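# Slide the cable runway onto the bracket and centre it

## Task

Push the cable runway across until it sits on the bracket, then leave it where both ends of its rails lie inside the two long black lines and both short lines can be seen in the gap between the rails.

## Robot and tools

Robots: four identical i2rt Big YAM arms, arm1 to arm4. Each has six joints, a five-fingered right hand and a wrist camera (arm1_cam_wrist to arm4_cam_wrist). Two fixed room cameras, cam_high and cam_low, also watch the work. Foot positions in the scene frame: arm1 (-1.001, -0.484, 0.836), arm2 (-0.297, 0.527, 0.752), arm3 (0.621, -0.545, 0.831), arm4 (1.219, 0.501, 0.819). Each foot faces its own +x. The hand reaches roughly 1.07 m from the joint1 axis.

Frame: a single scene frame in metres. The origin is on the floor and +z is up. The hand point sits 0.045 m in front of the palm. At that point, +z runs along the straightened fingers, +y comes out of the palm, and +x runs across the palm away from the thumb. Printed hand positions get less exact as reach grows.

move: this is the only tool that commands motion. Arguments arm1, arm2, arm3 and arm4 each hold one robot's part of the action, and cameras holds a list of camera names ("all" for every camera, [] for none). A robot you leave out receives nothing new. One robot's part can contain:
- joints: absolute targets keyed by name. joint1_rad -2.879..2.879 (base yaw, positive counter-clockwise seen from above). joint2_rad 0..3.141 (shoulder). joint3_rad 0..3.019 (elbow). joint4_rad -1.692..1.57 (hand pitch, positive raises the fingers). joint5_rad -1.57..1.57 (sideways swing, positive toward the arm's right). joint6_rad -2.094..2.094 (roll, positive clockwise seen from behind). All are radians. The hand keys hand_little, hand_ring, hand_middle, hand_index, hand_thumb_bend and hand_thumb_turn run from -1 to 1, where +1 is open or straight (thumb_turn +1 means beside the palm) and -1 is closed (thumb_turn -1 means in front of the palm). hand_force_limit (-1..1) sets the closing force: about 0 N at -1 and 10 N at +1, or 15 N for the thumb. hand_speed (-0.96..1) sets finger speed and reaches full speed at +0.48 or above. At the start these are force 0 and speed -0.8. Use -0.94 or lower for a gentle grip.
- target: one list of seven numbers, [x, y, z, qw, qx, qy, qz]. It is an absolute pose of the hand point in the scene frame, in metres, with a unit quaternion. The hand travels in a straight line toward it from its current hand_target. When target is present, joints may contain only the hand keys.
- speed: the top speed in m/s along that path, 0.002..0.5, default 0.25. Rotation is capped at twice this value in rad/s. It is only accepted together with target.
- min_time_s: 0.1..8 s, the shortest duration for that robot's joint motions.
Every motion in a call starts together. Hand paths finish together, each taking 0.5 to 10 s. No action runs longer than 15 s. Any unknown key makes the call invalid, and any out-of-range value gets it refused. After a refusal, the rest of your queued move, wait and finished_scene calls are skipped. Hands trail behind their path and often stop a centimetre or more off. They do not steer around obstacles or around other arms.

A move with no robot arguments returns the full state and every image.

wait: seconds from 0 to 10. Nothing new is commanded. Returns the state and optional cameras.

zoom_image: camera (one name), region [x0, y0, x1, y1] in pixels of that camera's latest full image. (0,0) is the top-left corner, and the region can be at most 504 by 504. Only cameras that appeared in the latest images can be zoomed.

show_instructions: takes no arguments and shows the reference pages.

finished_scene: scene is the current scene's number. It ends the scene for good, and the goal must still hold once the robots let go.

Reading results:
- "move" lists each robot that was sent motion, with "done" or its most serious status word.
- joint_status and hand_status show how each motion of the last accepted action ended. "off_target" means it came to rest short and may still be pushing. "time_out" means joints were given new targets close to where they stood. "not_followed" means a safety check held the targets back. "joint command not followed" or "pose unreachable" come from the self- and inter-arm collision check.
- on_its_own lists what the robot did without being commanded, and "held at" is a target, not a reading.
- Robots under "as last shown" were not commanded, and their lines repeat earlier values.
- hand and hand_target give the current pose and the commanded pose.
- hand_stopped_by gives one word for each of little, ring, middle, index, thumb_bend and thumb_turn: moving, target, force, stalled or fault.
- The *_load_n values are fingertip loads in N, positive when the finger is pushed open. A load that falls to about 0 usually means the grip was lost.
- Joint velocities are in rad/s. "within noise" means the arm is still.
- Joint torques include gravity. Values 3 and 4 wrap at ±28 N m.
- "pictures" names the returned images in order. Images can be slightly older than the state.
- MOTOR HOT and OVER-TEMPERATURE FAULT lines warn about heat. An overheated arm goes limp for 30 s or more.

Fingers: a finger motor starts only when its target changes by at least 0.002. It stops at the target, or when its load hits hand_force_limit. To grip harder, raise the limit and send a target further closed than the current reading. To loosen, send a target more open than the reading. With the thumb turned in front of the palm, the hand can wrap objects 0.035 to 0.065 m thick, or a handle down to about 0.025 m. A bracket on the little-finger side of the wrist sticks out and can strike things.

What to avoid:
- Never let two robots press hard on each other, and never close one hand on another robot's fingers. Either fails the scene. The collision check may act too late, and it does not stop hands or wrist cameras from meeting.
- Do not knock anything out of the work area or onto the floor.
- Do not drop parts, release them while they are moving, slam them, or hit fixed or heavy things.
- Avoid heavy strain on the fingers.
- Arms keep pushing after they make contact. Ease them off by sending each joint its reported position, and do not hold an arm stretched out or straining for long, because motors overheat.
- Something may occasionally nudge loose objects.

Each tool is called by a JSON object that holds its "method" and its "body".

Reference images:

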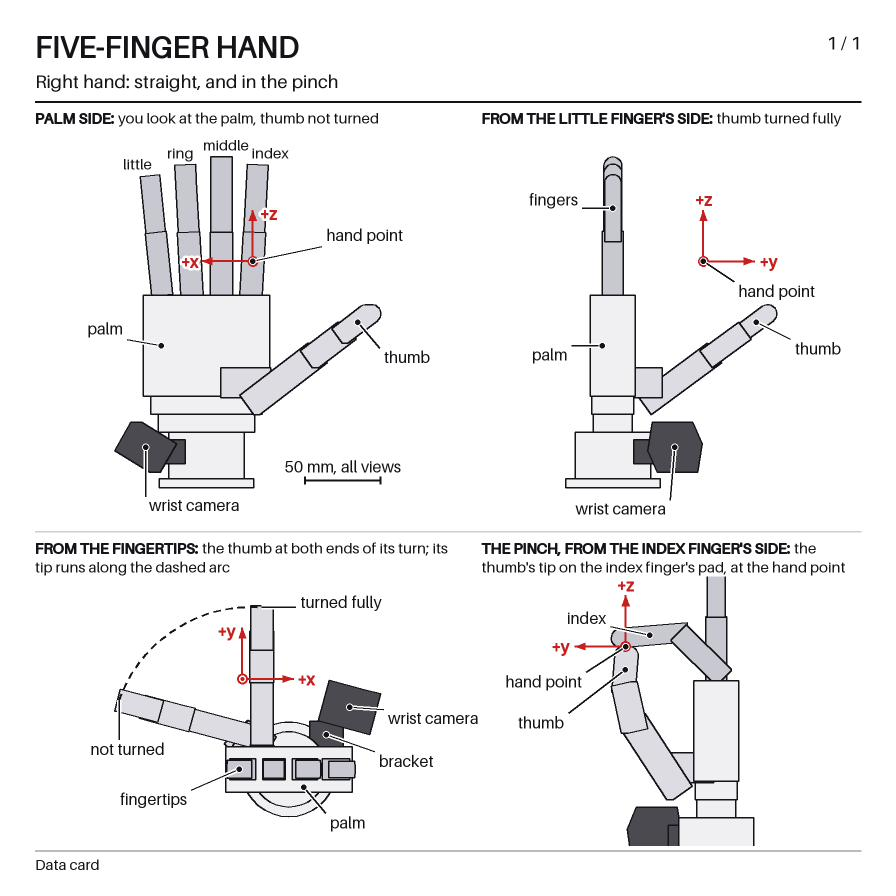

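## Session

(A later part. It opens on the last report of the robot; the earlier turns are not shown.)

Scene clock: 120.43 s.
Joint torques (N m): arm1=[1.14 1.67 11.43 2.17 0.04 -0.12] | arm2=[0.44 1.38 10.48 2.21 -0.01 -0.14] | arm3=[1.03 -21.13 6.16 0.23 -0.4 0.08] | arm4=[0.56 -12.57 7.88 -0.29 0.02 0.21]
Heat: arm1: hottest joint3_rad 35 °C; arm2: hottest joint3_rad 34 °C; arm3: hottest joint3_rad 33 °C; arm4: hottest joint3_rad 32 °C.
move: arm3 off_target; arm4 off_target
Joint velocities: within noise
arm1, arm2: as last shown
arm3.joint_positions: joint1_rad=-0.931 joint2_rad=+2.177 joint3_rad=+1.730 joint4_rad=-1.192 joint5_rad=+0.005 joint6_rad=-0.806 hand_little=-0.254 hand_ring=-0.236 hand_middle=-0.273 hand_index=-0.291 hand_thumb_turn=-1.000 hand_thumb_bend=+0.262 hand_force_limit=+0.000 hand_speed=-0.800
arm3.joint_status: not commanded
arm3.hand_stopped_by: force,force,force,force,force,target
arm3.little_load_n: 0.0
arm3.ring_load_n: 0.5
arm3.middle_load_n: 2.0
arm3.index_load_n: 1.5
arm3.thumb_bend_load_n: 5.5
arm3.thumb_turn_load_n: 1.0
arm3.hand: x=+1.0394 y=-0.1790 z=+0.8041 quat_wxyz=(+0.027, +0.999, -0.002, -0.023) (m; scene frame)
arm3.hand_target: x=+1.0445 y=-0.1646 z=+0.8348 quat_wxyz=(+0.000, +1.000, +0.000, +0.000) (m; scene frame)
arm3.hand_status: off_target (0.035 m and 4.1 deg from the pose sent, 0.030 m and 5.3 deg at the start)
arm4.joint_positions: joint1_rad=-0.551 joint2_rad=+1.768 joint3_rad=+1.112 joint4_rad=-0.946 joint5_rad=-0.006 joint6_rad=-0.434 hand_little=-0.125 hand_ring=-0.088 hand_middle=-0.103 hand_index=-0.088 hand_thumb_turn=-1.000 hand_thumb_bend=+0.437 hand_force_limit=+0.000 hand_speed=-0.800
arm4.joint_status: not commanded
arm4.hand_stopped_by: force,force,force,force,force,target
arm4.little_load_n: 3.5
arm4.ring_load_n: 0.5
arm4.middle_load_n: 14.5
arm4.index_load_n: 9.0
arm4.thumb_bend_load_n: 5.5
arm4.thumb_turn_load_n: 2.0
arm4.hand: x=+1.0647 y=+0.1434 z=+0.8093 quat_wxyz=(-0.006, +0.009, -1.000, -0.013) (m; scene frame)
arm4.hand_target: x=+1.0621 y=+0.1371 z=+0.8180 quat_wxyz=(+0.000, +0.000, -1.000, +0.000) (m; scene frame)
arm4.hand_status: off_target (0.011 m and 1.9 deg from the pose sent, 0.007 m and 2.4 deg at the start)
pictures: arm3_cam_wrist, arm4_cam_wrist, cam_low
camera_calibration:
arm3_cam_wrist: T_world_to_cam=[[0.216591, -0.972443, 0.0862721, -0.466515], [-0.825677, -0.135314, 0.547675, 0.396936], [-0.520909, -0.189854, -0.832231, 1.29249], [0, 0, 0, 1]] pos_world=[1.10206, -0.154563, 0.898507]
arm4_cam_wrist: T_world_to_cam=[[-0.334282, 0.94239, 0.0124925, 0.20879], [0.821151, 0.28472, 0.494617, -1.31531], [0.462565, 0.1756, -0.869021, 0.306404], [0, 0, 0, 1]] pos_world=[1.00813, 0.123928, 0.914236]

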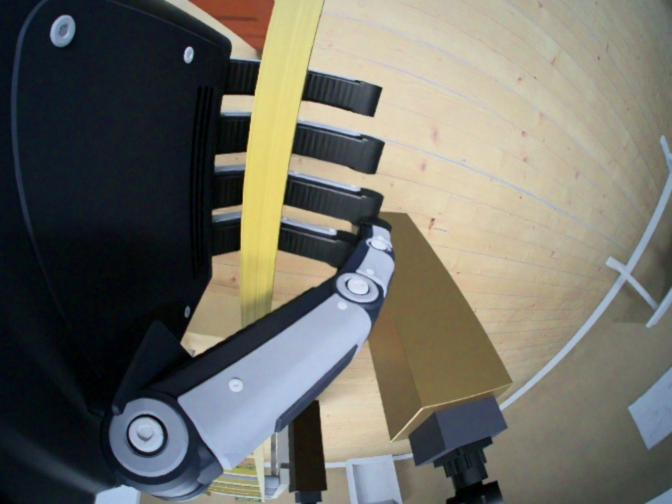

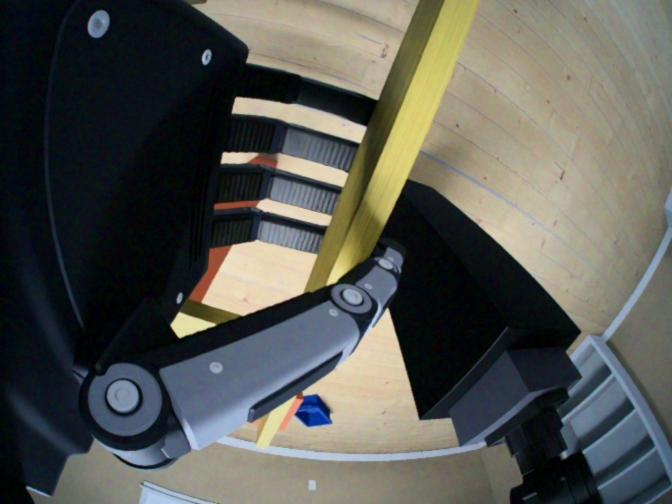

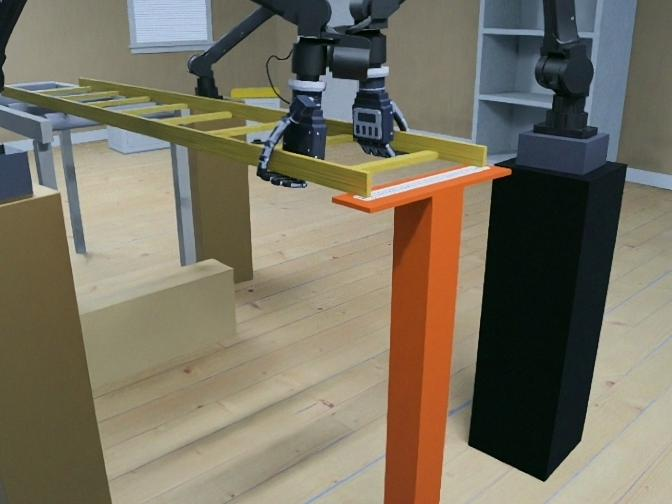

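{"method": "move", "body": {"arm3": {"target": [1.033, -0.166, 0.838, 0, 1, 0, 0], "speed": 0.04}, "arm4": {"target": [1.051, 0.131, 0.822, 0, 0, 1, 0], "speed": 0.04}, "cameras": ["arm4_cam_wrist", "cam_low", "arm3_cam_wrist"]}}

{"method": "zoom_image", "body": {"camera": "cam_low", "region": [340, 165, 400, 210]}}

{"method": "zoom_image", "body": {"camera": "cam_low", "region": [450, 140, 510, 185]}}

Scene clock: 124.93 s.
Joint torques (N m): arm1=[0.85 1.55 11.51 2.28 0.03 -0.1] | arm2=[0.21 1.32 10.33 2.15 -0.02 -0.14] | arm3=[2.26 -20.89 5.64 -0.59 -0.43 0.19] | arm4=[-0.56 -11.4 10.88 -1.18 0.04 0.05]
Heat: arm1: hottest joint3_rad 35 °C; arm2: hottest joint3_rad 34 °C; arm3: hottest joint3_rad 33 °C; arm4: hottest joint3_rad 32 °C.
move: arm3 off_target; arm4 off_target
Joint velocities: within noise
arm1, arm2: as last shown
arm3.joint_positions: joint1_rad=-0.931 joint2_rad=+2.156 joint3_rad=+1.697 joint4_rad=-1.161 joint5_rad=+0.005 joint6_rad=-0.806 hand_little=-0.254 hand_ring=-0.236 hand_middle=-0.273 hand_index=-0.291 hand_thumb_turn=-1.000 hand_thumb_bend=+0.262 hand_force_limit=+0.000 hand_speed=-0.800
arm3.joint_status: not commanded
arm3.hand_stopped_by: force,force,force,force,force,target
arm3.little_load_n: 0.0
arm3.ring_load_n: 0.0
arm3.middle_load_n: 2.0
arm3.index_load_n: 2.5
arm3.thumb_bend_load_n: 5.5
arm3.thumb_turn_load_n: 1.0
arm3.hand: x=+1.0372 y=-0.1809 z=+0.8043 quat_wxyz=(+0.021, +1.000, -0.002, -0.016) (m; scene frame)
arm3.hand_target: x=+1.0328 y=-0.1667 z=+0.8370 quat_wxyz=(+0.000, +1.000, +0.000, -0.001) (m; scene frame)
arm3.hand_status: off_target (0.037 m and 3.0 deg from the pose sent, 0.037 m and 4.1 deg at the start)
arm4.joint_positions: joint1_rad=-0.554 joint2_rad=+1.769 joint3_rad=+1.112 joint4_rad=-0.946 joint5_rad=-0.006 joint6_rad=-0.434 hand_little=-0.125 hand_ring=-0.088 hand_middle=-0.103 hand_index=-0.088 hand_thumb_turn=-1.000 hand_thumb_bend=+0.437 hand_force_limit=+0.000 hand_speed=-0.800
arm4.joint_status: not commanded
arm4.hand_stopped_by: force,force,force,force,force,target
arm4.little_load_n: 3.0
arm4.ring_load_n: 0.5
arm4.middle_load_n: 14.0
arm4.index_load_n: 8.5
arm4.thumb_bend_load_n: 6.0
arm4.thumb_turn_load_n: 2.5
arm4.hand: x=+1.0637 y=+0.1441 z=+0.8090 quat_wxyz=(-0.007, +0.007, -1.000, -0.013) (m; scene frame)
arm4.hand_target: x=+1.0513 y=+0.1315 z=+0.8222 quat_wxyz=(+0.000, +0.000, -1.000, +0.000) (m; scene frame)
arm4.hand_status: off_target (0.022 m and 1.9 deg from the pose sent, 0.022 m and 1.9 deg at the start)
pictures: arm3_cam_wrist, arm4_cam_wrist, cam_low
camera_calibration:
arm3_cam_wrist: T_world_to_cam=[[0.215556, -0.973533, 0.075954, -0.458726], [-0.832694, -0.142628, 0.535049, 0.410843], [-0.510055, -0.17858, -0.841399, 1.28922], [0, 0, 0, 1]] pos_world=[1.09856, -0.157758, 0.899768]
arm4_cam_wrist: T_world_to_cam=[[-0.331409, 0.943394, 0.013262, 0.204046], [0.8218, 0.281731, 0.495249, -1.31531], [0.463479, 0.175029, -0.86865, 0.305342], [0, 0, 0, 1]] pos_world=[1.00702, 0.124624, 0.913935]

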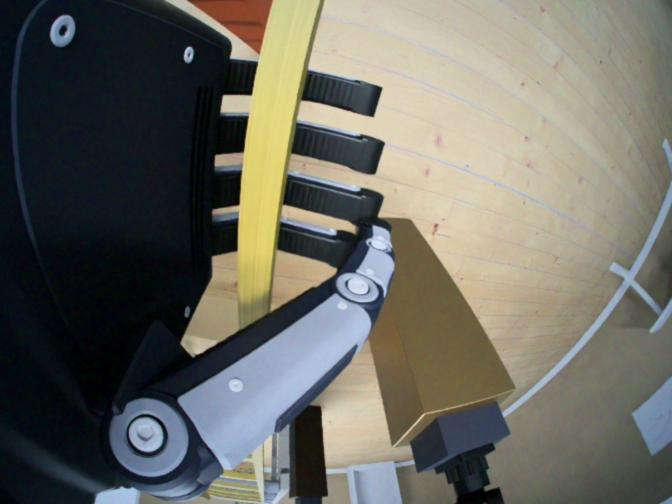

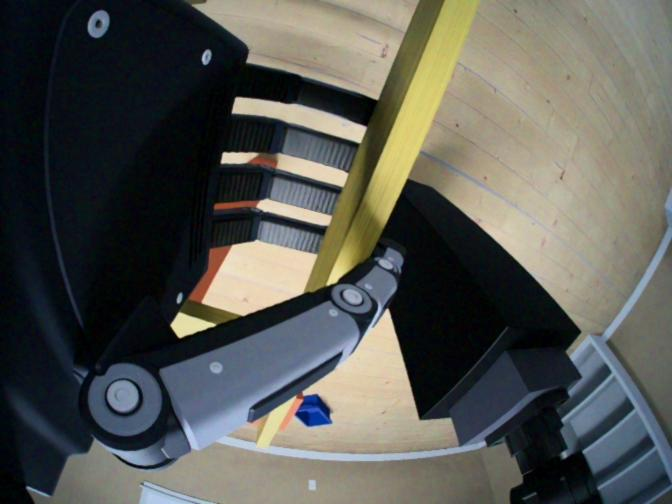

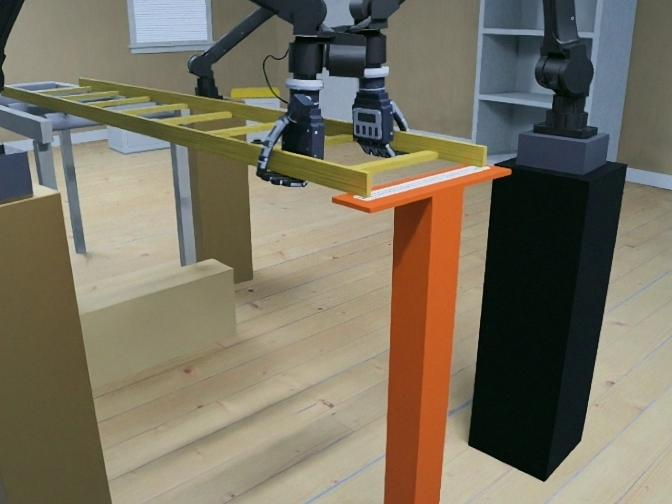

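Scaled by 8.400 from the camera's 672x504 image, which has a finer 960x720 frame.

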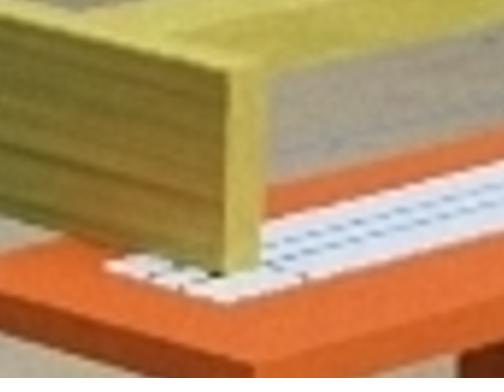

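Scaled by 8.400 from the camera's 672x504 image, which has a finer 960x720 frame.

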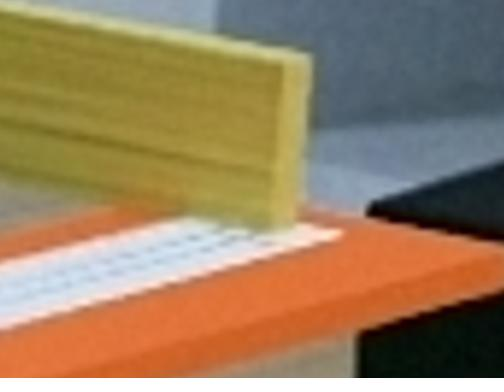

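{"method": "move", "body": {"arm3": {"target": [1.020, -0.166, 0.838, 0, 1, 0, 0], "speed": 0.04}, "arm4": {"target": [1.038, 0.128, 0.824, 0, 0, 1, 0], "speed": 0.04}, "cameras": ["cam_low"]}}

{"method": "zoom_image", "body": {"camera": "cam_low", "region": [340, 165, 400, 210]}}

{"method": "zoom_image", "body": {"camera": "cam_low", "region": [450, 140, 510, 185]}}

Scene clock: 127.07 s.
Joint torques (N m): arm1=[0.91 1.73 11.41 2.19 0.05 -0.1] | arm2=[0.26 0.85 10.44 2.13 -0.02 -0.13] | arm3=[1.85 -20.95 5.76 -0.39 -0.32 0.19] | arm4=[-1.32 -11.22 12.46 -1.43 0.32 -0.09]
Heat: arm1: hottest joint3_rad 35 °C; arm2: hottest joint3_rad 34 °C; arm3: hottest joint3_rad 33 °C; arm4: hottest joint3_rad 32 °C.
move: arm3 off_target; arm4 off_target
Joint velocities: within noise
arm1, arm2: as last shown
arm3.joint_positions: joint1_rad=-0.917 joint2_rad=+2.133 joint3_rad=+1.656 joint4_rad=-1.144 joint5_rad=+0.002 joint6_rad=-0.792 hand_little=-0.254 hand_ring=-0.236 hand_middle=-0.273 hand_index=-0.291 hand_thumb_turn=-1.000 hand_thumb_bend=+0.262 hand_force_limit=+0.000 hand_speed=-0.800
arm3.joint_status: not commanded
arm3.hand_stopped_by: force,force,force,force,force,target
arm3.little_load_n: 0.0
arm3.ring_load_n: 0.0
arm3.middle_load_n: 2.0
arm3.index_load_n: 2.5
arm3.thumb_bend_load_n: 5.5
arm3.thumb_turn_load_n: 1.0
arm3.hand: x=+1.0238 y=-0.1810 z=+0.8045 quat_wxyz=(+0.020, +1.000, -0.002, -0.017) (m; scene frame)
arm3.hand_target: x=+1.0198 y=-0.1666 z=+0.8371 quat_wxyz=(+0.000, +1.000, +0.000, +0.000) (m; scene frame)
arm3.hand_status: off_target (0.037 m and 3.1 deg from the pose sent, 0.041 m and 3.0 deg at the start)
arm4.joint_positions: joint1_rad=-0.565 joint2_rad=+1.776 joint3_rad=+1.120 joint4_rad=-0.953 joint5_rad=-0.013 joint6_rad=-0.441 hand_little=-0.125 hand_ring=-0.088 hand_middle=-0.103 hand_index=-0.088 hand_thumb_turn=-1.000 hand_thumb_bend=+0.437 hand_force_limit=+0.000 hand_speed=-0.800
arm4.joint_status: not commanded
arm4.hand_stopped_by: force,force,force,force,force,target
arm4.little_load_n: 2.0
arm4.ring_load_n: 0.5
arm4.middle_load_n: 13.0
arm4.index_load_n: 9.5
arm4.thumb_bend_load_n: 6.5
arm4.thumb_turn_load_n: 4.5
arm4.hand: x=+1.0599 y=+0.1442 z=+0.8090 quat_wxyz=(-0.011, +0.005, -1.000, -0.014) (m; scene frame)
arm4.hand_target: x=+1.0384 y=+0.1290 z=+0.8243 quat_wxyz=(+0.001, +0.000, -1.000, +0.000) (m; scene frame)
arm4.hand_status: off_target (0.031 m and 2.1 deg from the pose sent, 0.034 m and 1.9 deg at the start)
pictures: cam_low

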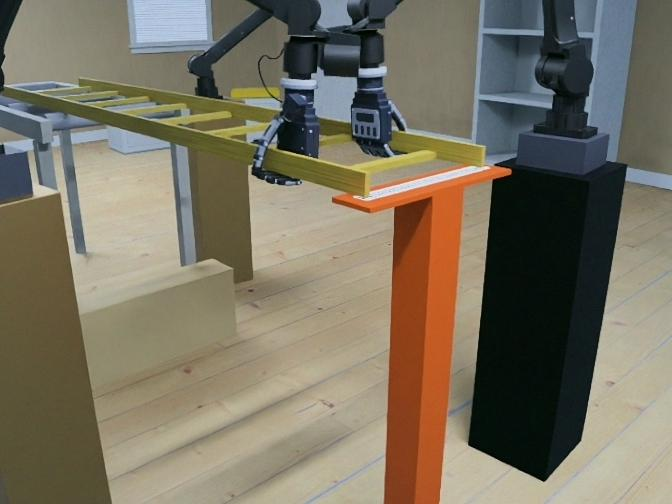

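Scaled by 8.400 from the camera's 672x504 image, which has a finer 960x720 frame.

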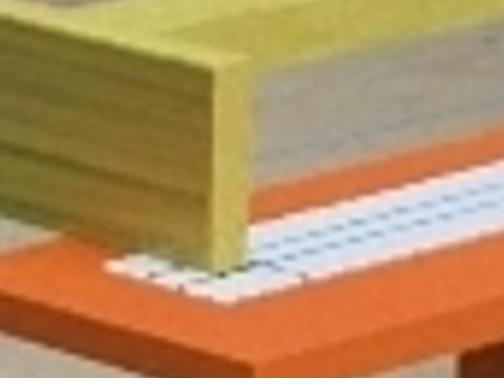

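Scaled by 8.400 from the camera's 672x504 image, which has a finer 960x720 frame.

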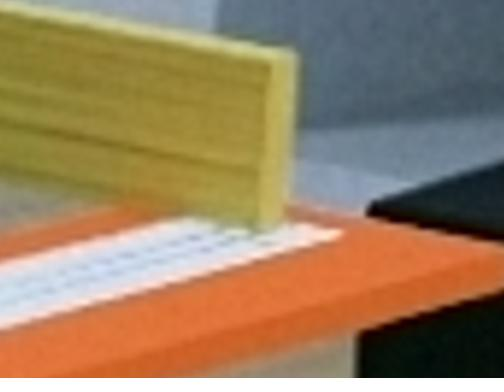

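{"method": "move", "body": {"arm3": {"target": [1.020, -0.178, 0.836, 0, 1, 0, 0], "speed": 0.04}, "arm4": {"target": [1.036, 0.114, 0.822, 0, 0, 1, 0], "speed": 0.04}, "cameras": ["cam_low", "arm4_cam_wrist", "arm3_cam_wrist"]}}

{"method": "zoom_image", "body": {"camera": "cam_low", "region": [340, 165, 400, 210]}}

{"method": "zoom_image", "body": {"camera": "cam_low", "region": [450, 140, 510, 185]}}

Scene clock: 132.07 s.
Joint torques (N m): arm1=[0.73 1.79 11.52 2.21 0.04 -0.1] | arm2=[1.14 2.26 10.22 2.03 0.03 -0.14] | arm3=[0.97 -20.42 5.41 -0.76 -0.21 0.04] | arm4=[-0.26 -11.11 13.45 -0.84 0.13 -0.01]
Heat: arm1: hottest joint3_rad 35 °C; arm2: hottest joint3_rad 35 °C; arm3: hottest joint3_rad 33 °C; arm4: hottest joint3_rad 33 °C.
move: arm3 off_target; arm4 off_target
Joint velocities: within noise
arm1, arm2: as last shown
arm3.joint_positions: joint1_rad=-0.917 joint2_rad=+2.114 joint3_rad=+1.626 joint4_rad=-1.120 joint5_rad=+0.001 joint6_rad=-0.792 hand_little=-0.254 hand_ring=-0.236 hand_middle=-0.273 hand_index=-0.291 hand_thumb_turn=-1.000 hand_thumb_bend=+0.262 hand_force_limit=+0.000 hand_speed=-0.800
arm3.joint_status: not commanded
arm3.hand_stopped_by: force,force,force,force,force,target
arm3.little_load_n: 0.0
arm3.ring_load_n: 0.0
arm3.middle_load_n: 2.0
arm3.index_load_n: 2.5
arm3.thumb_bend_load_n: 5.5
arm3.thumb_turn_load_n: 1.0
arm3.hand: x=+1.0206 y=-0.1837 z=+0.8041 quat_wxyz=(+0.015, +1.000, -0.002, -0.013) (m; scene frame)
arm3.hand_target: x=+1.0199 y=-0.1783 z=+0.8350 quat_wxyz=(+0.000, +1.000, +0.000, +0.000) (m; scene frame)
arm3.hand_status: off_target (0.032 m and 2.3 deg from the pose sent, 0.032 m and 3.1 deg at the start)
arm4.joint_positions: joint1_rad=-0.570 joint2_rad=+1.801 joint3_rad=+1.150 joint4_rad=-0.978 joint5_rad=-0.008 joint6_rad=-0.441 hand_little=-0.126 hand_ring=-0.088 hand_middle=-0.103 hand_index=-0.088 hand_thumb_turn=-1.000 hand_thumb_bend=+0.437 hand_force_limit=+0.000 hand_speed=-0.800
arm4.joint_status: not commanded
arm4.hand_stopped_by: force,force,force,force,force,target
arm4.little_load_n: 0.5
arm4.ring_load_n: 0.0
arm4.middle_load_n: 10.0
arm4.index_load_n: 9.5
arm4.thumb_bend_load_n: 10.5
arm4.thumb_turn_load_n: 6.0
arm4.hand: x=+1.0552 y=+0.1414 z=+0.8080 quat_wxyz=(-0.013, +0.002, -1.000, -0.024) (m; scene frame)
arm4.hand_target: x=+1.0366 y=+0.1154 z=+0.8228 quat_wxyz=(+0.000, +0.000, -1.000, +0.000) (m; scene frame)
arm4.hand_status: off_target (0.036 m and 3.2 deg from the pose sent, 0.041 m and 2.1 deg at the start)
pictures: arm3_cam_wrist, arm4_cam_wrist, cam_low
camera_calibration:
arm3_cam_wrist: T_world_to_cam=[[0.215304, -0.974247, 0.0669908, -0.450515], [-0.836037, -0.14844, 0.528212, 0.404631], [-0.504664, -0.169733, -0.846466, 1.28021], [0, 0, 0, 1]] pos_world=[1.08136, -0.161555, 0.900105]
arm4_cam_wrist: T_world_to_cam=[[-0.322833, 0.945965, 0.0304712, 0.180461], [0.817902, 0.262639, 0.511916, -1.31377], [0.476252, 0.190186, -0.858495, 0.284998], [0, 0, 0, 1]] pos_world=[0.997063, 0.120134, 0.911711]

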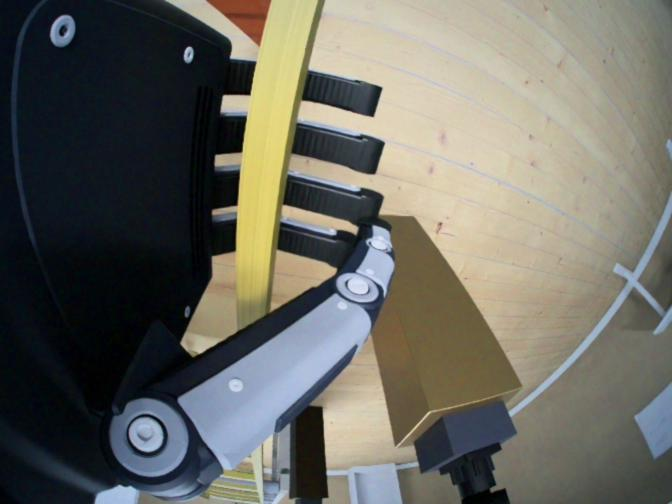

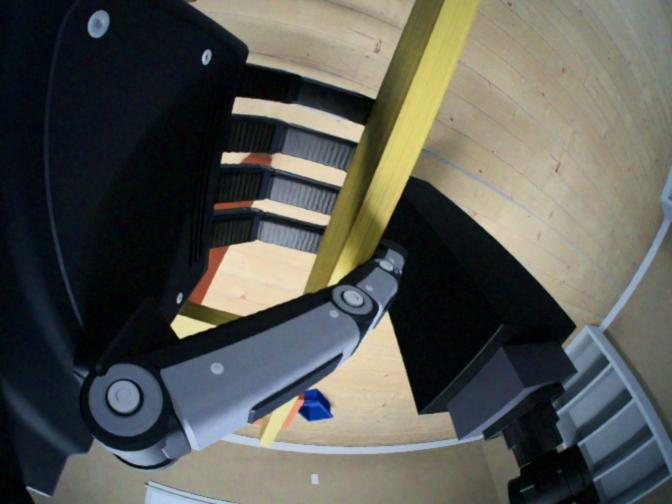

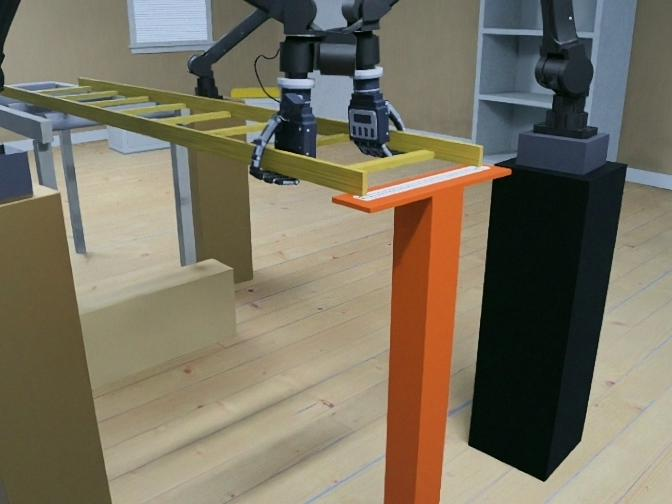

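Scaled by 8.400 from the camera's 672x504 image, which has a finer 960x720 frame.

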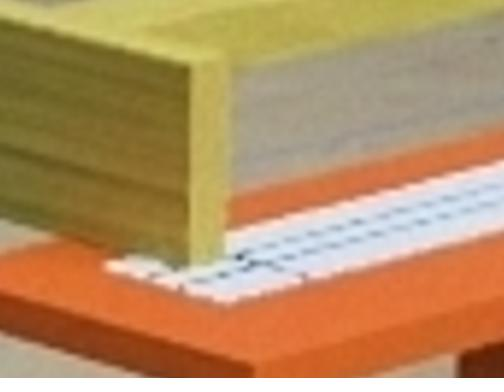

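Scaled by 8.400 from the camera's 672x504 image, which has a finer 960x720 frame.

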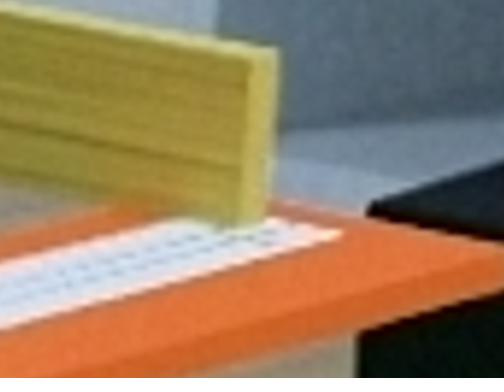

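{"method": "move", "body": {"arm4": {"joints": {"hand_little": 1, "hand_ring": 1, "hand_middle": 1, "hand_index": 1, "hand_thumb_bend": 1}}, "cameras": ["cam_low"]}}

{"method": "zoom_image", "body": {"camera": "cam_low", "region": [340, 165, 400, 210]}}

{"method": "zoom_image", "body": {"camera": "cam_low", "region": [450, 140, 510, 185]}}

Scene clock: 138.93 s.
Joint torques (N m): arm1=[1.03 1.61 11.43 2.22 0.04 -0.1] | arm2=[0.44 1.67 10.4 2.19 0.03 -0.1] | arm3=[0.85 -20.19 5.37 -0.68 -0.21 0.05] | arm4=[0.21 -11.28 11.6 -0.5 0 -0.01]
Heat: arm1: hottest joint3_rad 35 °C; arm2: hottest joint3_rad 35 °C; arm3: hottest joint2_rad 33 °C; arm4: hottest joint3_rad 34 °C.
move: arm4 done
Joint velocities: within noise
arm1, arm2, arm3: as last shown
arm3.thumb_bend_load_n: 6.0
arm3.thumb_turn_load_n: 0.5
arm4.joint_positions: joint1_rad=-0.576 joint2_rad=+1.801 joint3_rad=+1.173 joint4_rad=-0.984 joint5_rad=-0.005 joint6_rad=-0.441 hand_little=+1.000 hand_ring=+1.000 hand_middle=+1.000 hand_index=+1.000 hand_thumb_turn=-1.000 hand_thumb_bend=+1.000 hand_force_limit=+0.000 hand_speed=-0.800
arm4.joint_status: all done
arm4.hand_stopped_by: target,target,target,target,target,target
arm4.little_load_n: 0.0
arm4.ring_load_n: 0.0
arm4.middle_load_n: 0.0
arm4.index_load_n: 0.0
arm4.thumb_bend_load_n: 0.0
arm4.thumb_turn_load_n: 0.0
arm4.hand: x=+1.0487 y=+0.1339 z=+0.8137 quat_wxyz=(-0.008, +0.000, -1.000, -0.018) (m; scene frame)
arm4.hand_target: x=+1.0367 y=+0.1155 z=+0.8228 quat_wxyz=(+0.000, +0.000, -1.000, +0.000) (m; scene frame)
arm4.hand_status: not commanded
pictures: cam_low

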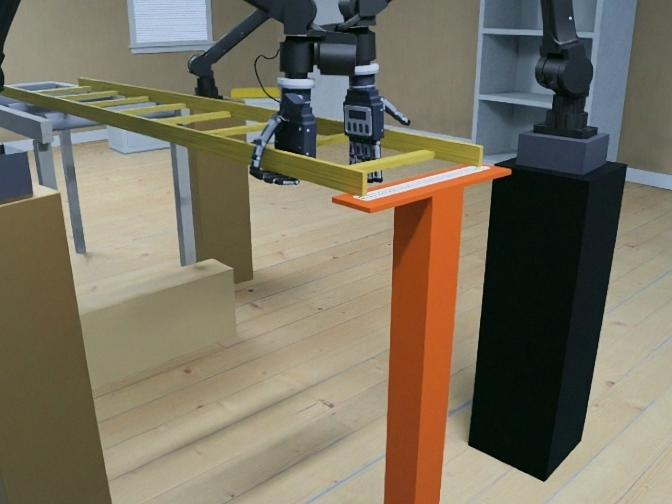

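Scaled by 8.400 from the camera's 672x504 image, which has a finer 960x720 frame.

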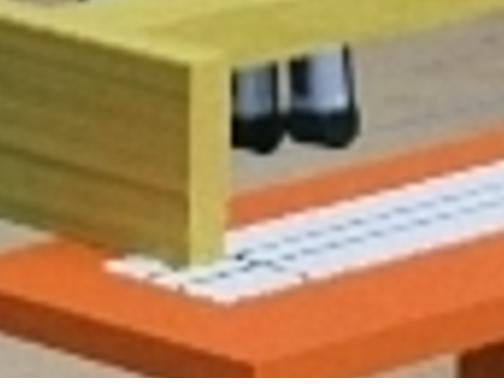

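Scaled by 8.400 from the camera's 672x504 image, which has a finer 960x720 frame.

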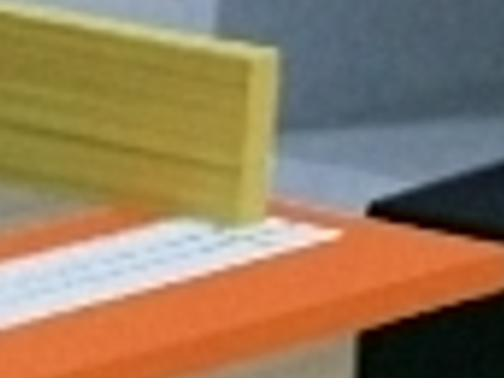

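{"method": "move", "body": {"arm4": {"target": [1.05, 0.15, 0.96, 0, 0, 1, 0], "speed": 0.2}}}

{"method": "move", "body": {"arm4": {"target": [1.25, 0.11, 0.98, 0, 0, 1, 0], "speed": 0.2}, "cameras": ["arm4_cam_wrist"]}}

{"method": "zoom_image", "body": {"camera": "arm4_cam_wrist", "region": [220, 60, 420, 240]}}

Scene clock: 141.50 s.
Joint torques (N m): arm1=[0.79 1.73 11.47 2.3 0.04 -0.11] | arm2=[0.85 1.9 10.32 2.06 0.07 -0.09] | arm3=[0.67 -20.54 5.38 -0.75 -0.22 0.06] | arm4=[0.03 -10.34 13.27 -0.94 -0.01 -0.07]
Heat: arm1: hottest joint3_rad 35 °C; arm2: hottest joint3_rad 35 °C; arm3: hottest joint2_rad 33 °C; arm4: hottest joint3_rad 34 °C.
move: arm4 off_target
Joint velocities: within noise
arm1.joint_positions: joint1_rad=-0.179 joint2_rad=+0.616 joint3_rad=+1.343 joint4_rad=-1.162 joint5_rad=+0.207 joint6_rad=-0.998 hand_little=+1.000 hand_ring=+1.000 hand_middle=+1.000 hand_index=+1.000 hand_thumb_turn=+1.000 hand_thumb_bend=+1.000 hand_force_limit=+0.000 hand_speed=-0.800
arm1.joint_status: not commanded
arm1.hand_stopped_by: target,target,target,target,target,target
arm1.little_load_n: 0.0
arm1.ring_load_n: 0.0
arm1.middle_load_n: 0.0
arm1.index_load_n: 0.0
arm1.thumb_bend_load_n: 0.0
arm1.thumb_turn_load_n: 0.0
arm1.hand: x=-0.8576 y=-0.2730 z=+1.3336 quat_wxyz=(-0.370, +0.808, +0.230, +0.397) (m; scene frame)
arm1.hand_target: x=-0.8581 y=-0.2744 z=+1.3455 quat_wxyz=(-0.380, +0.801, +0.226, +0.403) (m; scene frame)
arm1.hand_status: not commanded
arm2.joint_positions: joint1_rad=-0.281 joint2_rad=+0.626 joint3_rad=+1.356 joint4_rad=-1.179 joint5_rad=+0.125 joint6_rad=-1.343 hand_little=+1.000 hand_ring=+1.000 hand_middle=+1.000 hand_index=+1.000 hand_thumb_turn=+1.000 hand_thumb_bend=+1.000 hand_force_limit=+0.000 hand_speed=-0.800
arm2.joint_status: not commanded
arm2.hand_stopped_by: target,target,target,target,target,target
arm2.little_load_n: 0.0
arm2.ring_load_n: 0.0
arm2.middle_load_n: 0.0
arm2.index_load_n: 0.0
arm2.thumb_bend_load_n: 0.0
arm2.thumb_turn_load_n: 0.0
arm2.hand: x=-0.4598 y=+0.3158 z=+1.2611 quat_wxyz=(+0.436, +0.366, -0.763, +0.306) (m; scene frame)
arm2.hand_target: x=-0.4591 y=+0.3174 z=+1.2720 quat_wxyz=(+0.443, +0.363, -0.758, +0.313) (m; scene frame)
arm2.hand_status: not commanded
arm3: as last shown
arm3.thumb_bend_load_n: 5.5
arm3.thumb_turn_load_n: 1.0
arm4.joint_positions: joint1_rad=-0.581 joint2_rad=+1.573 joint3_rad=+1.249 joint4_rad=-1.295 joint5_rad=-0.005 joint6_rad=-0.443 hand_little=+1.000 hand_ring=+1.000 hand_middle=+1.000 hand_index=+1.000 hand_thumb_turn=-1.000 hand_thumb_bend=+1.000 hand_force_limit=+0.000 hand_speed=-0.800
arm4.joint_status: not commanded
arm4.hand_stopped_by: target,target,target,target,target,target
arm4.little_load_n: 0.0
arm4.ring_load_n: 0.0
arm4.middle_load_n: 0.0
arm4.index_load_n: 0.0
arm4.thumb_bend_load_n: 0.0
arm4.thumb_turn_load_n: 0.0
arm4.hand: x=+1.0616 y=+0.1641 z=+0.9422 quat_wxyz=(-0.010, -0.002, -1.000, -0.021) (m; scene frame)
arm4.hand_target: x=+1.0504 y=+0.1508 z=+0.9600 quat_wxyz=(+0.000, +0.000, -1.000, +0.000) (m; scene frame)
arm4.hand_status: off_target (0.026 m and 2.6 deg from the pose sent, 0.147 m and 2.2 deg at the start)
pictures: none

Scene clock: 143.50 s.
Joint torques (N m): arm1=[0.91 1.85 11.41 2.22 0.04 -0.1] | arm2=[0.62 1.44 10.37 2.18 -0.01 -0.14] | arm3=[1.14 -20.78 5.44 -0.75 -0.22 0.08] | arm4=[0.73 -9.29 13.72 -0.94 0.05 0.19]
Heat: arm1: hottest joint3_rad 35 °C; arm2: hottest joint3_rad 35 °C; arm3: hottest joint2_rad 33 °C; arm4: hottest joint3_rad 34 °C.
move: arm4 off_target
Joint velocities: within noise
arm1, arm2, arm3: as last shown
arm1.ring_load_n: -0.5
arm4.joint_positions: joint1_rad=-0.138 joint2_rad=+1.533 joint3_rad=+1.266 joint4_rad=-1.343 joint5_rad=-0.009 joint6_rad=-0.017 hand_little=+1.000 hand_ring=+1.000 hand_middle=+1.000 hand_index=+1.000 hand_thumb_turn=-1.000 hand_thumb_bend=+1.000 hand_force_limit=+0.000 hand_speed=-0.800
arm4.joint_status: not commanded
arm4.hand_stopped_by: target,target,target,target,target,target
arm4.little_load_n: 0.0
arm4.ring_load_n: 0.0
arm4.middle_load_n: 0.0
arm4.index_load_n: 0.0
arm4.thumb_bend_load_n: -0.5
arm4.thumb_turn_load_n: 0.0
arm4.hand: x=+1.2495 y=+0.1284 z=+0.9641 quat_wxyz=(-0.002, +0.006, -1.000, -0.019) (m; scene frame)
arm4.hand_target: x=+1.2500 y=+0.1109 z=+0.9800 quat_wxyz=(+0.000, +0.000, -1.000, +0.000) (m; scene frame)
arm4.hand_status: off_target (0.024 m and 2.3 deg from the pose sent, 0.200 m and 2.6 deg at the start)
pictures: arm4_cam_wrist
camera_calibration:
arm4_cam_wrist: T_world_to_cam=[[-0.329464, 0.943737, 0.0285283, 0.261122], [0.827276, 0.273981, 0.490457, -1.54159], [0.455047, 0.185189, -0.870998, 0.368069], [0, 0, 0, 1]] pos_world=[1.19386, 0.107774, 1.06922]

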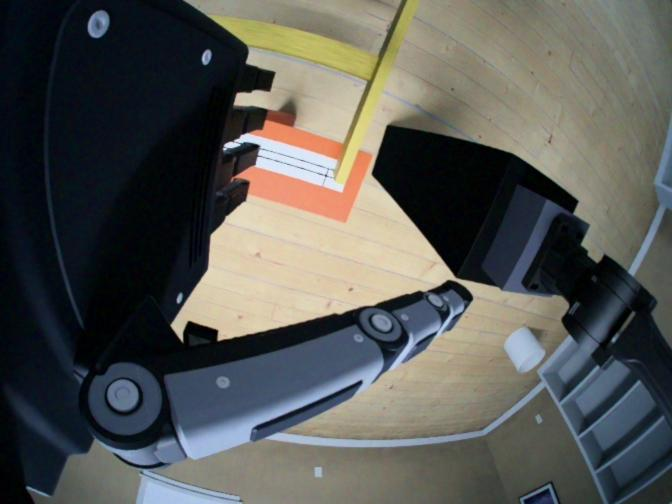

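Scaled by 2.520 from the camera's 672x504 image, which has a finer 960x720 frame.

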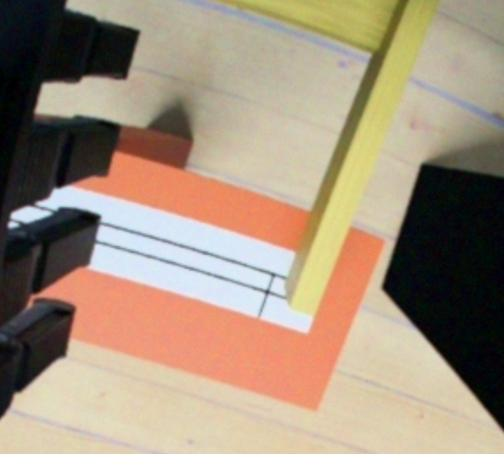

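{"method": "zoom_image", "body": {"camera": "arm4_cam_wrist", "region": [310, 150, 370, 200]}}

{"method": "move", "body": {"arm4": {"target": [1.26, -0.10, 0.98, 0, 0, 1, 0], "speed": 0.2}, "cameras": ["arm4_cam_wrist", "cam_low"]}}

{"method": "zoom_image", "body": {"camera": "arm4_cam_wrist", "region": [220, 60, 420, 240]}}

Scaled by 8.400 from the camera's 672x504 image, which has a finer 960x720 frame.

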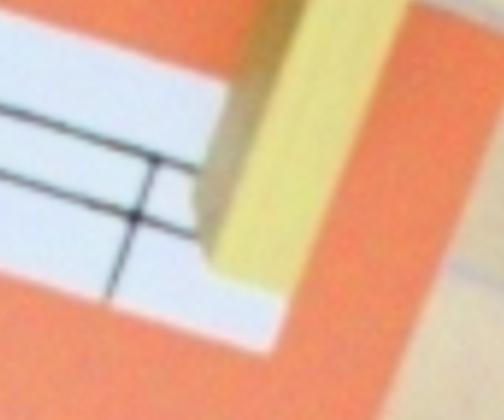

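Scene clock: 147.03 s.
Joint torques (N m): arm1=[0.85 1.61 11.41 2.28 0.03 -0.1] | arm2=[0.73 1.79 10.24 2.13 0.05 -0.15] | arm3=[0.56 -20.66 5.55 -0.69 -0.21 0.07] | arm4=[1.32 -15.15 14.28 -0.92 0.05 0.17]
Heat: arm1: hottest joint3_rad 36 °C; arm2: hottest joint3_rad 35 °C; arm3: hottest joint2_rad 33 °C; arm4: hottest joint3_rad 34 °C.
move: arm4 off_target
Joint velocities: within noise
arm1, arm2, arm3: as last shown
arm1.ring_load_n: 0.0
arm2.little_load_n: 0.5
arm3.ring_load_n: 0.5
arm3.thumb_turn_load_n: 0.5
arm4.joint_positions: joint1_rad=-0.130 joint2_rad=+2.104 joint3_rad=+2.097 joint4_rad=-1.591 joint5_rad=-0.008 joint6_rad=+0.001 hand_little=+1.000 hand_ring=+1.000 hand_middle=+1.000 hand_index=+1.000 hand_thumb_turn=-1.000 hand_thumb_bend=+1.000 hand_force_limit=+0.000 hand_speed=-0.800
arm4.joint_status: not commanded
arm4.hand_stopped_by: target,target,target,target,target,target
arm4.little_load_n: -0.5
arm4.ring_load_n: 0.0
arm4.middle_load_n: 0.0
arm4.index_load_n: 0.0
arm4.thumb_bend_load_n: 0.0
arm4.thumb_turn_load_n: 0.0
arm4.hand: x=+1.2543 y=-0.0864 z=+0.9717 quat_wxyz=(-0.001, +0.002, -1.000, -0.013) (m; scene frame)
arm4.hand_target: x=+1.2599 y=-0.0992 z=+0.9801 quat_wxyz=(+0.000, +0.000, -1.000, +0.001) (m; scene frame)
arm4.hand_status: off_target (0.017 m and 1.5 deg from the pose sent, 0.229 m and 2.3 deg at the start)
pictures: arm4_cam_wrist, cam_low
camera_calibration:
arm4_cam_wrist: T_world_to_cam=[[-0.320927, 0.946951, 0.0170353, 0.465927], [0.830202, 0.272612, 0.486259, -1.49027], [0.455819, 0.170196, -0.873649, 0.412654], [0, 0, 0, 1]] pos_world=[1.19866, -0.105176, 1.07724]

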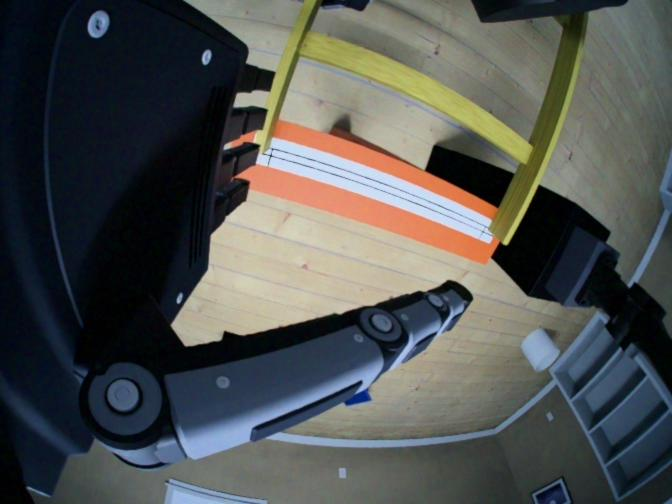

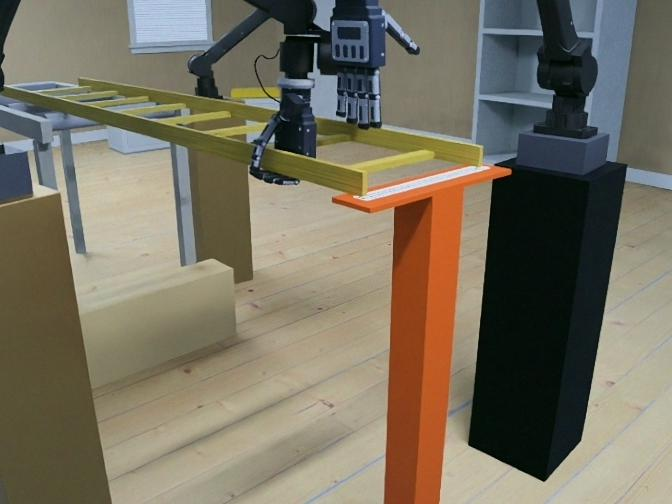

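Scaled by 2.520 from the camera's 672x504 image, which has a finer 960x720 frame.

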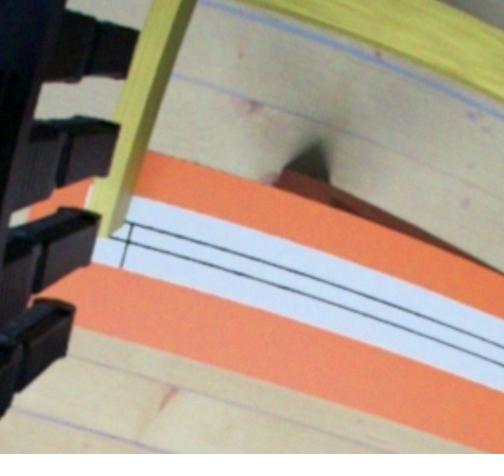

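{"method": "zoom_image", "body": {"camera": "arm4_cam_wrist", "region": [240, 125, 300, 175]}}

{"method": "zoom_image", "body": {"camera": "arm4_cam_wrist", "region": [465, 200, 525, 250]}}

Scaled by 8.400 from the camera's 672x504 image, which has a finer 960x720 frame.

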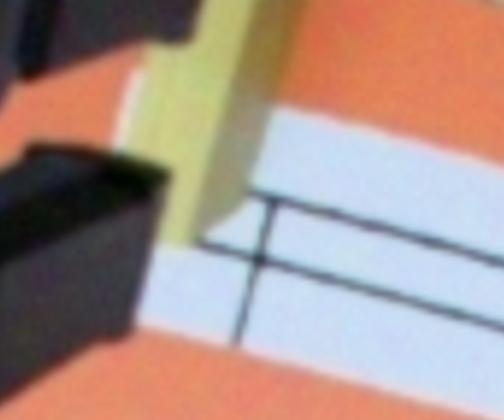

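Scaled by 8.400 from the camera's 672x504 image, which has a finer 960x720 frame.

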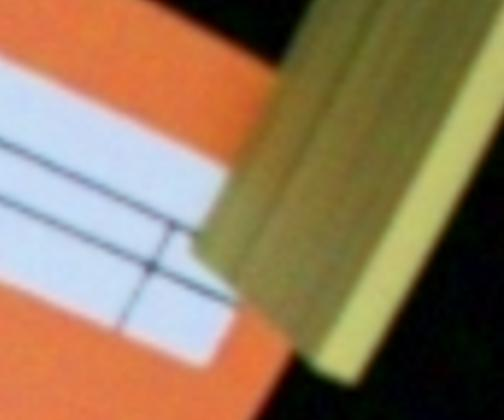

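{"method": "move", "body": {"arm3": {"target": [1.020, -0.178, 0.806, 0, 1, 0, 0], "speed": 0.04}}}

{"method": "move", "body": {"arm3": {"joints": {"hand_little": 1, "hand_ring": 1, "hand_middle": 1, "hand_index": 1, "hand_thumb_bend": 1}}, "cameras": ["cam_low", "arm4_cam_wrist", "arm3_cam_wrist"]}}

{"method": "zoom_image", "body": {"camera": "arm4_cam_wrist", "region": [240, 125, 300, 175]}}

{"method": "zoom_image", "body": {"camera": "arm4_cam_wrist", "region": [465, 200, 525, 250]}}

Scene clock: 153.50 s.
Joint torques (N m): arm1=[0.91 1.38 11.41 2.17 0.05 -0.12] | arm2=[0.97 1.14 10.35 2.33 0 -0.09] | arm3=[1.03 -17.44 5.22 0.46 -0.19 0.06] | arm4=[1.32 -15.15 14.28 -0.92 0.05 0.17]
Heat: arm1: hottest joint3_rad 36 °C; arm2: hottest joint3_rad 35 °C; arm3: hottest joint2_rad 34 °C; arm4: hottest joint3_rad 35 °C.
move: arm3 done
Joint velocities: within noise
arm1, arm2, arm4: as last shown
arm2.little_load_n: 0.0
arm3.joint_positions: joint1_rad=-0.917 joint2_rad=+2.108 joint3_rad=+1.603 joint4_rad=-1.088 joint5_rad=+0.000 joint6_rad=-0.792 hand_little=-0.254 hand_ring=-0.236 hand_middle=-0.273 hand_index=-0.292 hand_thumb_turn=-1.000 hand_thumb_bend=+0.262 hand_force_limit=+0.000 hand_speed=-0.800
arm3.joint_status: not commanded
arm3.hand_stopped_by: force,force,force,force,force,target
arm3.little_load_n: 0.0
arm3.ring_load_n: 0.0
arm3.middle_load_n: 2.0
arm3.index_load_n: 0.5
arm3.thumb_bend_load_n: 5.5
arm3.thumb_turn_load_n: 0.5
arm3.hand: x=+1.0201 y=-0.1839 z=+0.7995 quat_wxyz=(+0.009, +1.000, -0.002, -0.008) (m; scene frame)
arm3.hand_target: x=+1.0200 y=-0.1780 z=+0.8060 quat_wxyz=(+0.000, +1.000, +0.000, +0.000) (m; scene frame)
arm3.hand_status: done (0.009 m and 1.4 deg from the pose sent, 0.006 m and 2.4 deg at the start)
arm4.little_load_n: 0.0
pictures: none

Scene clock: 156.57 s.
Joint torques (N m): arm1=[1.08 2.08 11.44 2.24 0.07 -0.1] | arm2=[0.5 1.67 10.43 2.07 0.03 -0.16] | arm3=[0.79 -17.44 5.24 0.59 -0.21 0.05] | arm4=[1.32 -15.03 14.3 -0.9 0.05 0.17]
Heat: arm1: hottest joint3_rad 36 °C; arm2: hottest joint3_rad 35 °C; arm3: hottest joint2_rad 33 °C; arm4: hottest joint3_rad 36 °C.
move: arm3 done
Joint velocities: within noise
arm1, arm2, arm4: as last shown
arm3.joint_positions: joint1_rad=-0.917 joint2_rad=+2.108 joint3_rad=+1.603 joint4_rad=-1.088 joint5_rad=+0.000 joint6_rad=-0.792 hand_little=+1.000 hand_ring=+1.000 hand_middle=+1.000 hand_index=+1.000 hand_thumb_turn=-1.000 hand_thumb_bend=+1.000 hand_force_limit=+0.000 hand_speed=-0.800
arm3.joint_status: all done
arm3.hand_stopped_by: target,target,target,target,target,target
arm3.little_load_n: 0.0
arm3.ring_load_n: 0.0
arm3.middle_load_n: 0.0
arm3.index_load_n: 0.0
arm3.thumb_bend_load_n: 0.0
arm3.thumb_turn_load_n: 0.0
arm3.hand: x=+1.0201 y=-0.1839 z=+0.7995 quat_wxyz=(+0.009, +1.000, -0.002, -0.008) (m; scene frame)
arm3.hand_target: x=+1.0200 y=-0.1780 z=+0.8060 quat_wxyz=(+0.000, +1.000, +0.000, +0.000) (m; scene frame)
arm3.hand_status: not commanded
pictures: arm3_cam_wrist, arm4_cam_wrist, cam_low
camera_calibration:
arm3_cam_wrist: T_world_to_cam=[[0.214643, -0.974991, 0.0576337, -0.44223], [-0.841596, -0.154687, 0.517483, 0.419718], [-0.495625, -0.159578, -0.853751, 1.27457], [0, 0, 0, 1]] pos_world=[1.07986, -0.162851, 0.896456]
arm4_cam_wrist: T_world_to_cam=[[-0.320927, 0.946951, 0.0170353, 0.465927], [0.830202, 0.272612, 0.486259, -1.49027], [0.455819, 0.170196, -0.873649, 0.412654], [0, 0, 0, 1]] pos_world=[1.19866, -0.105176, 1.07724]

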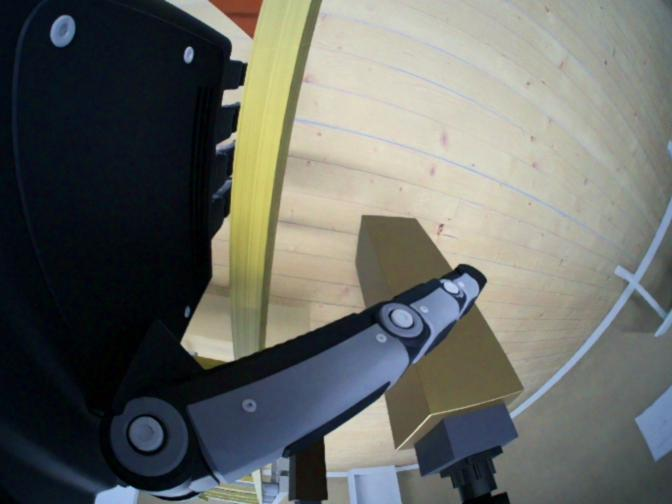

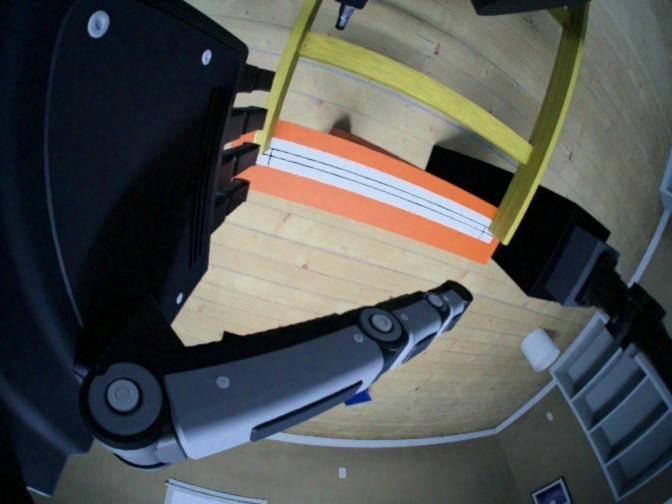

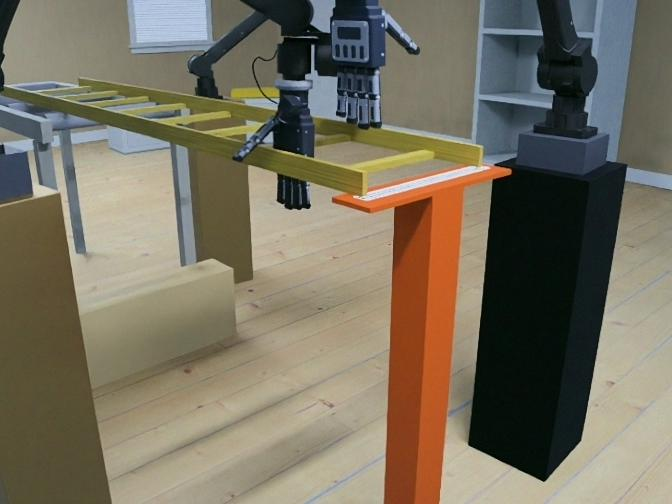

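Scaled by 8.400 from the camera's 672x504 image, which has a finer 960x720 frame.

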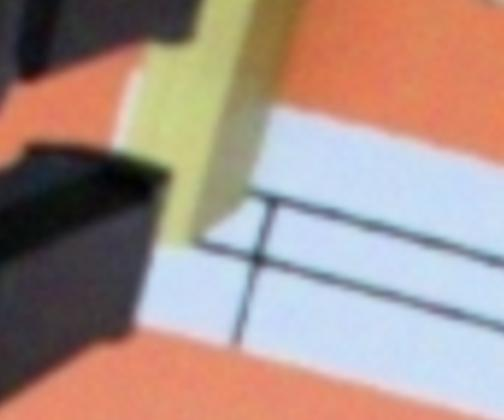

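Scaled by 8.400 from the camera's 672x504 image, which has a finer 960x720 frame.

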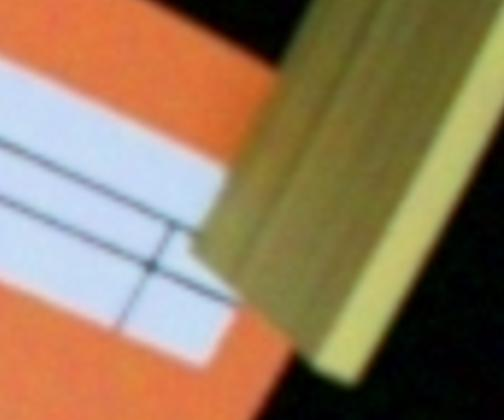

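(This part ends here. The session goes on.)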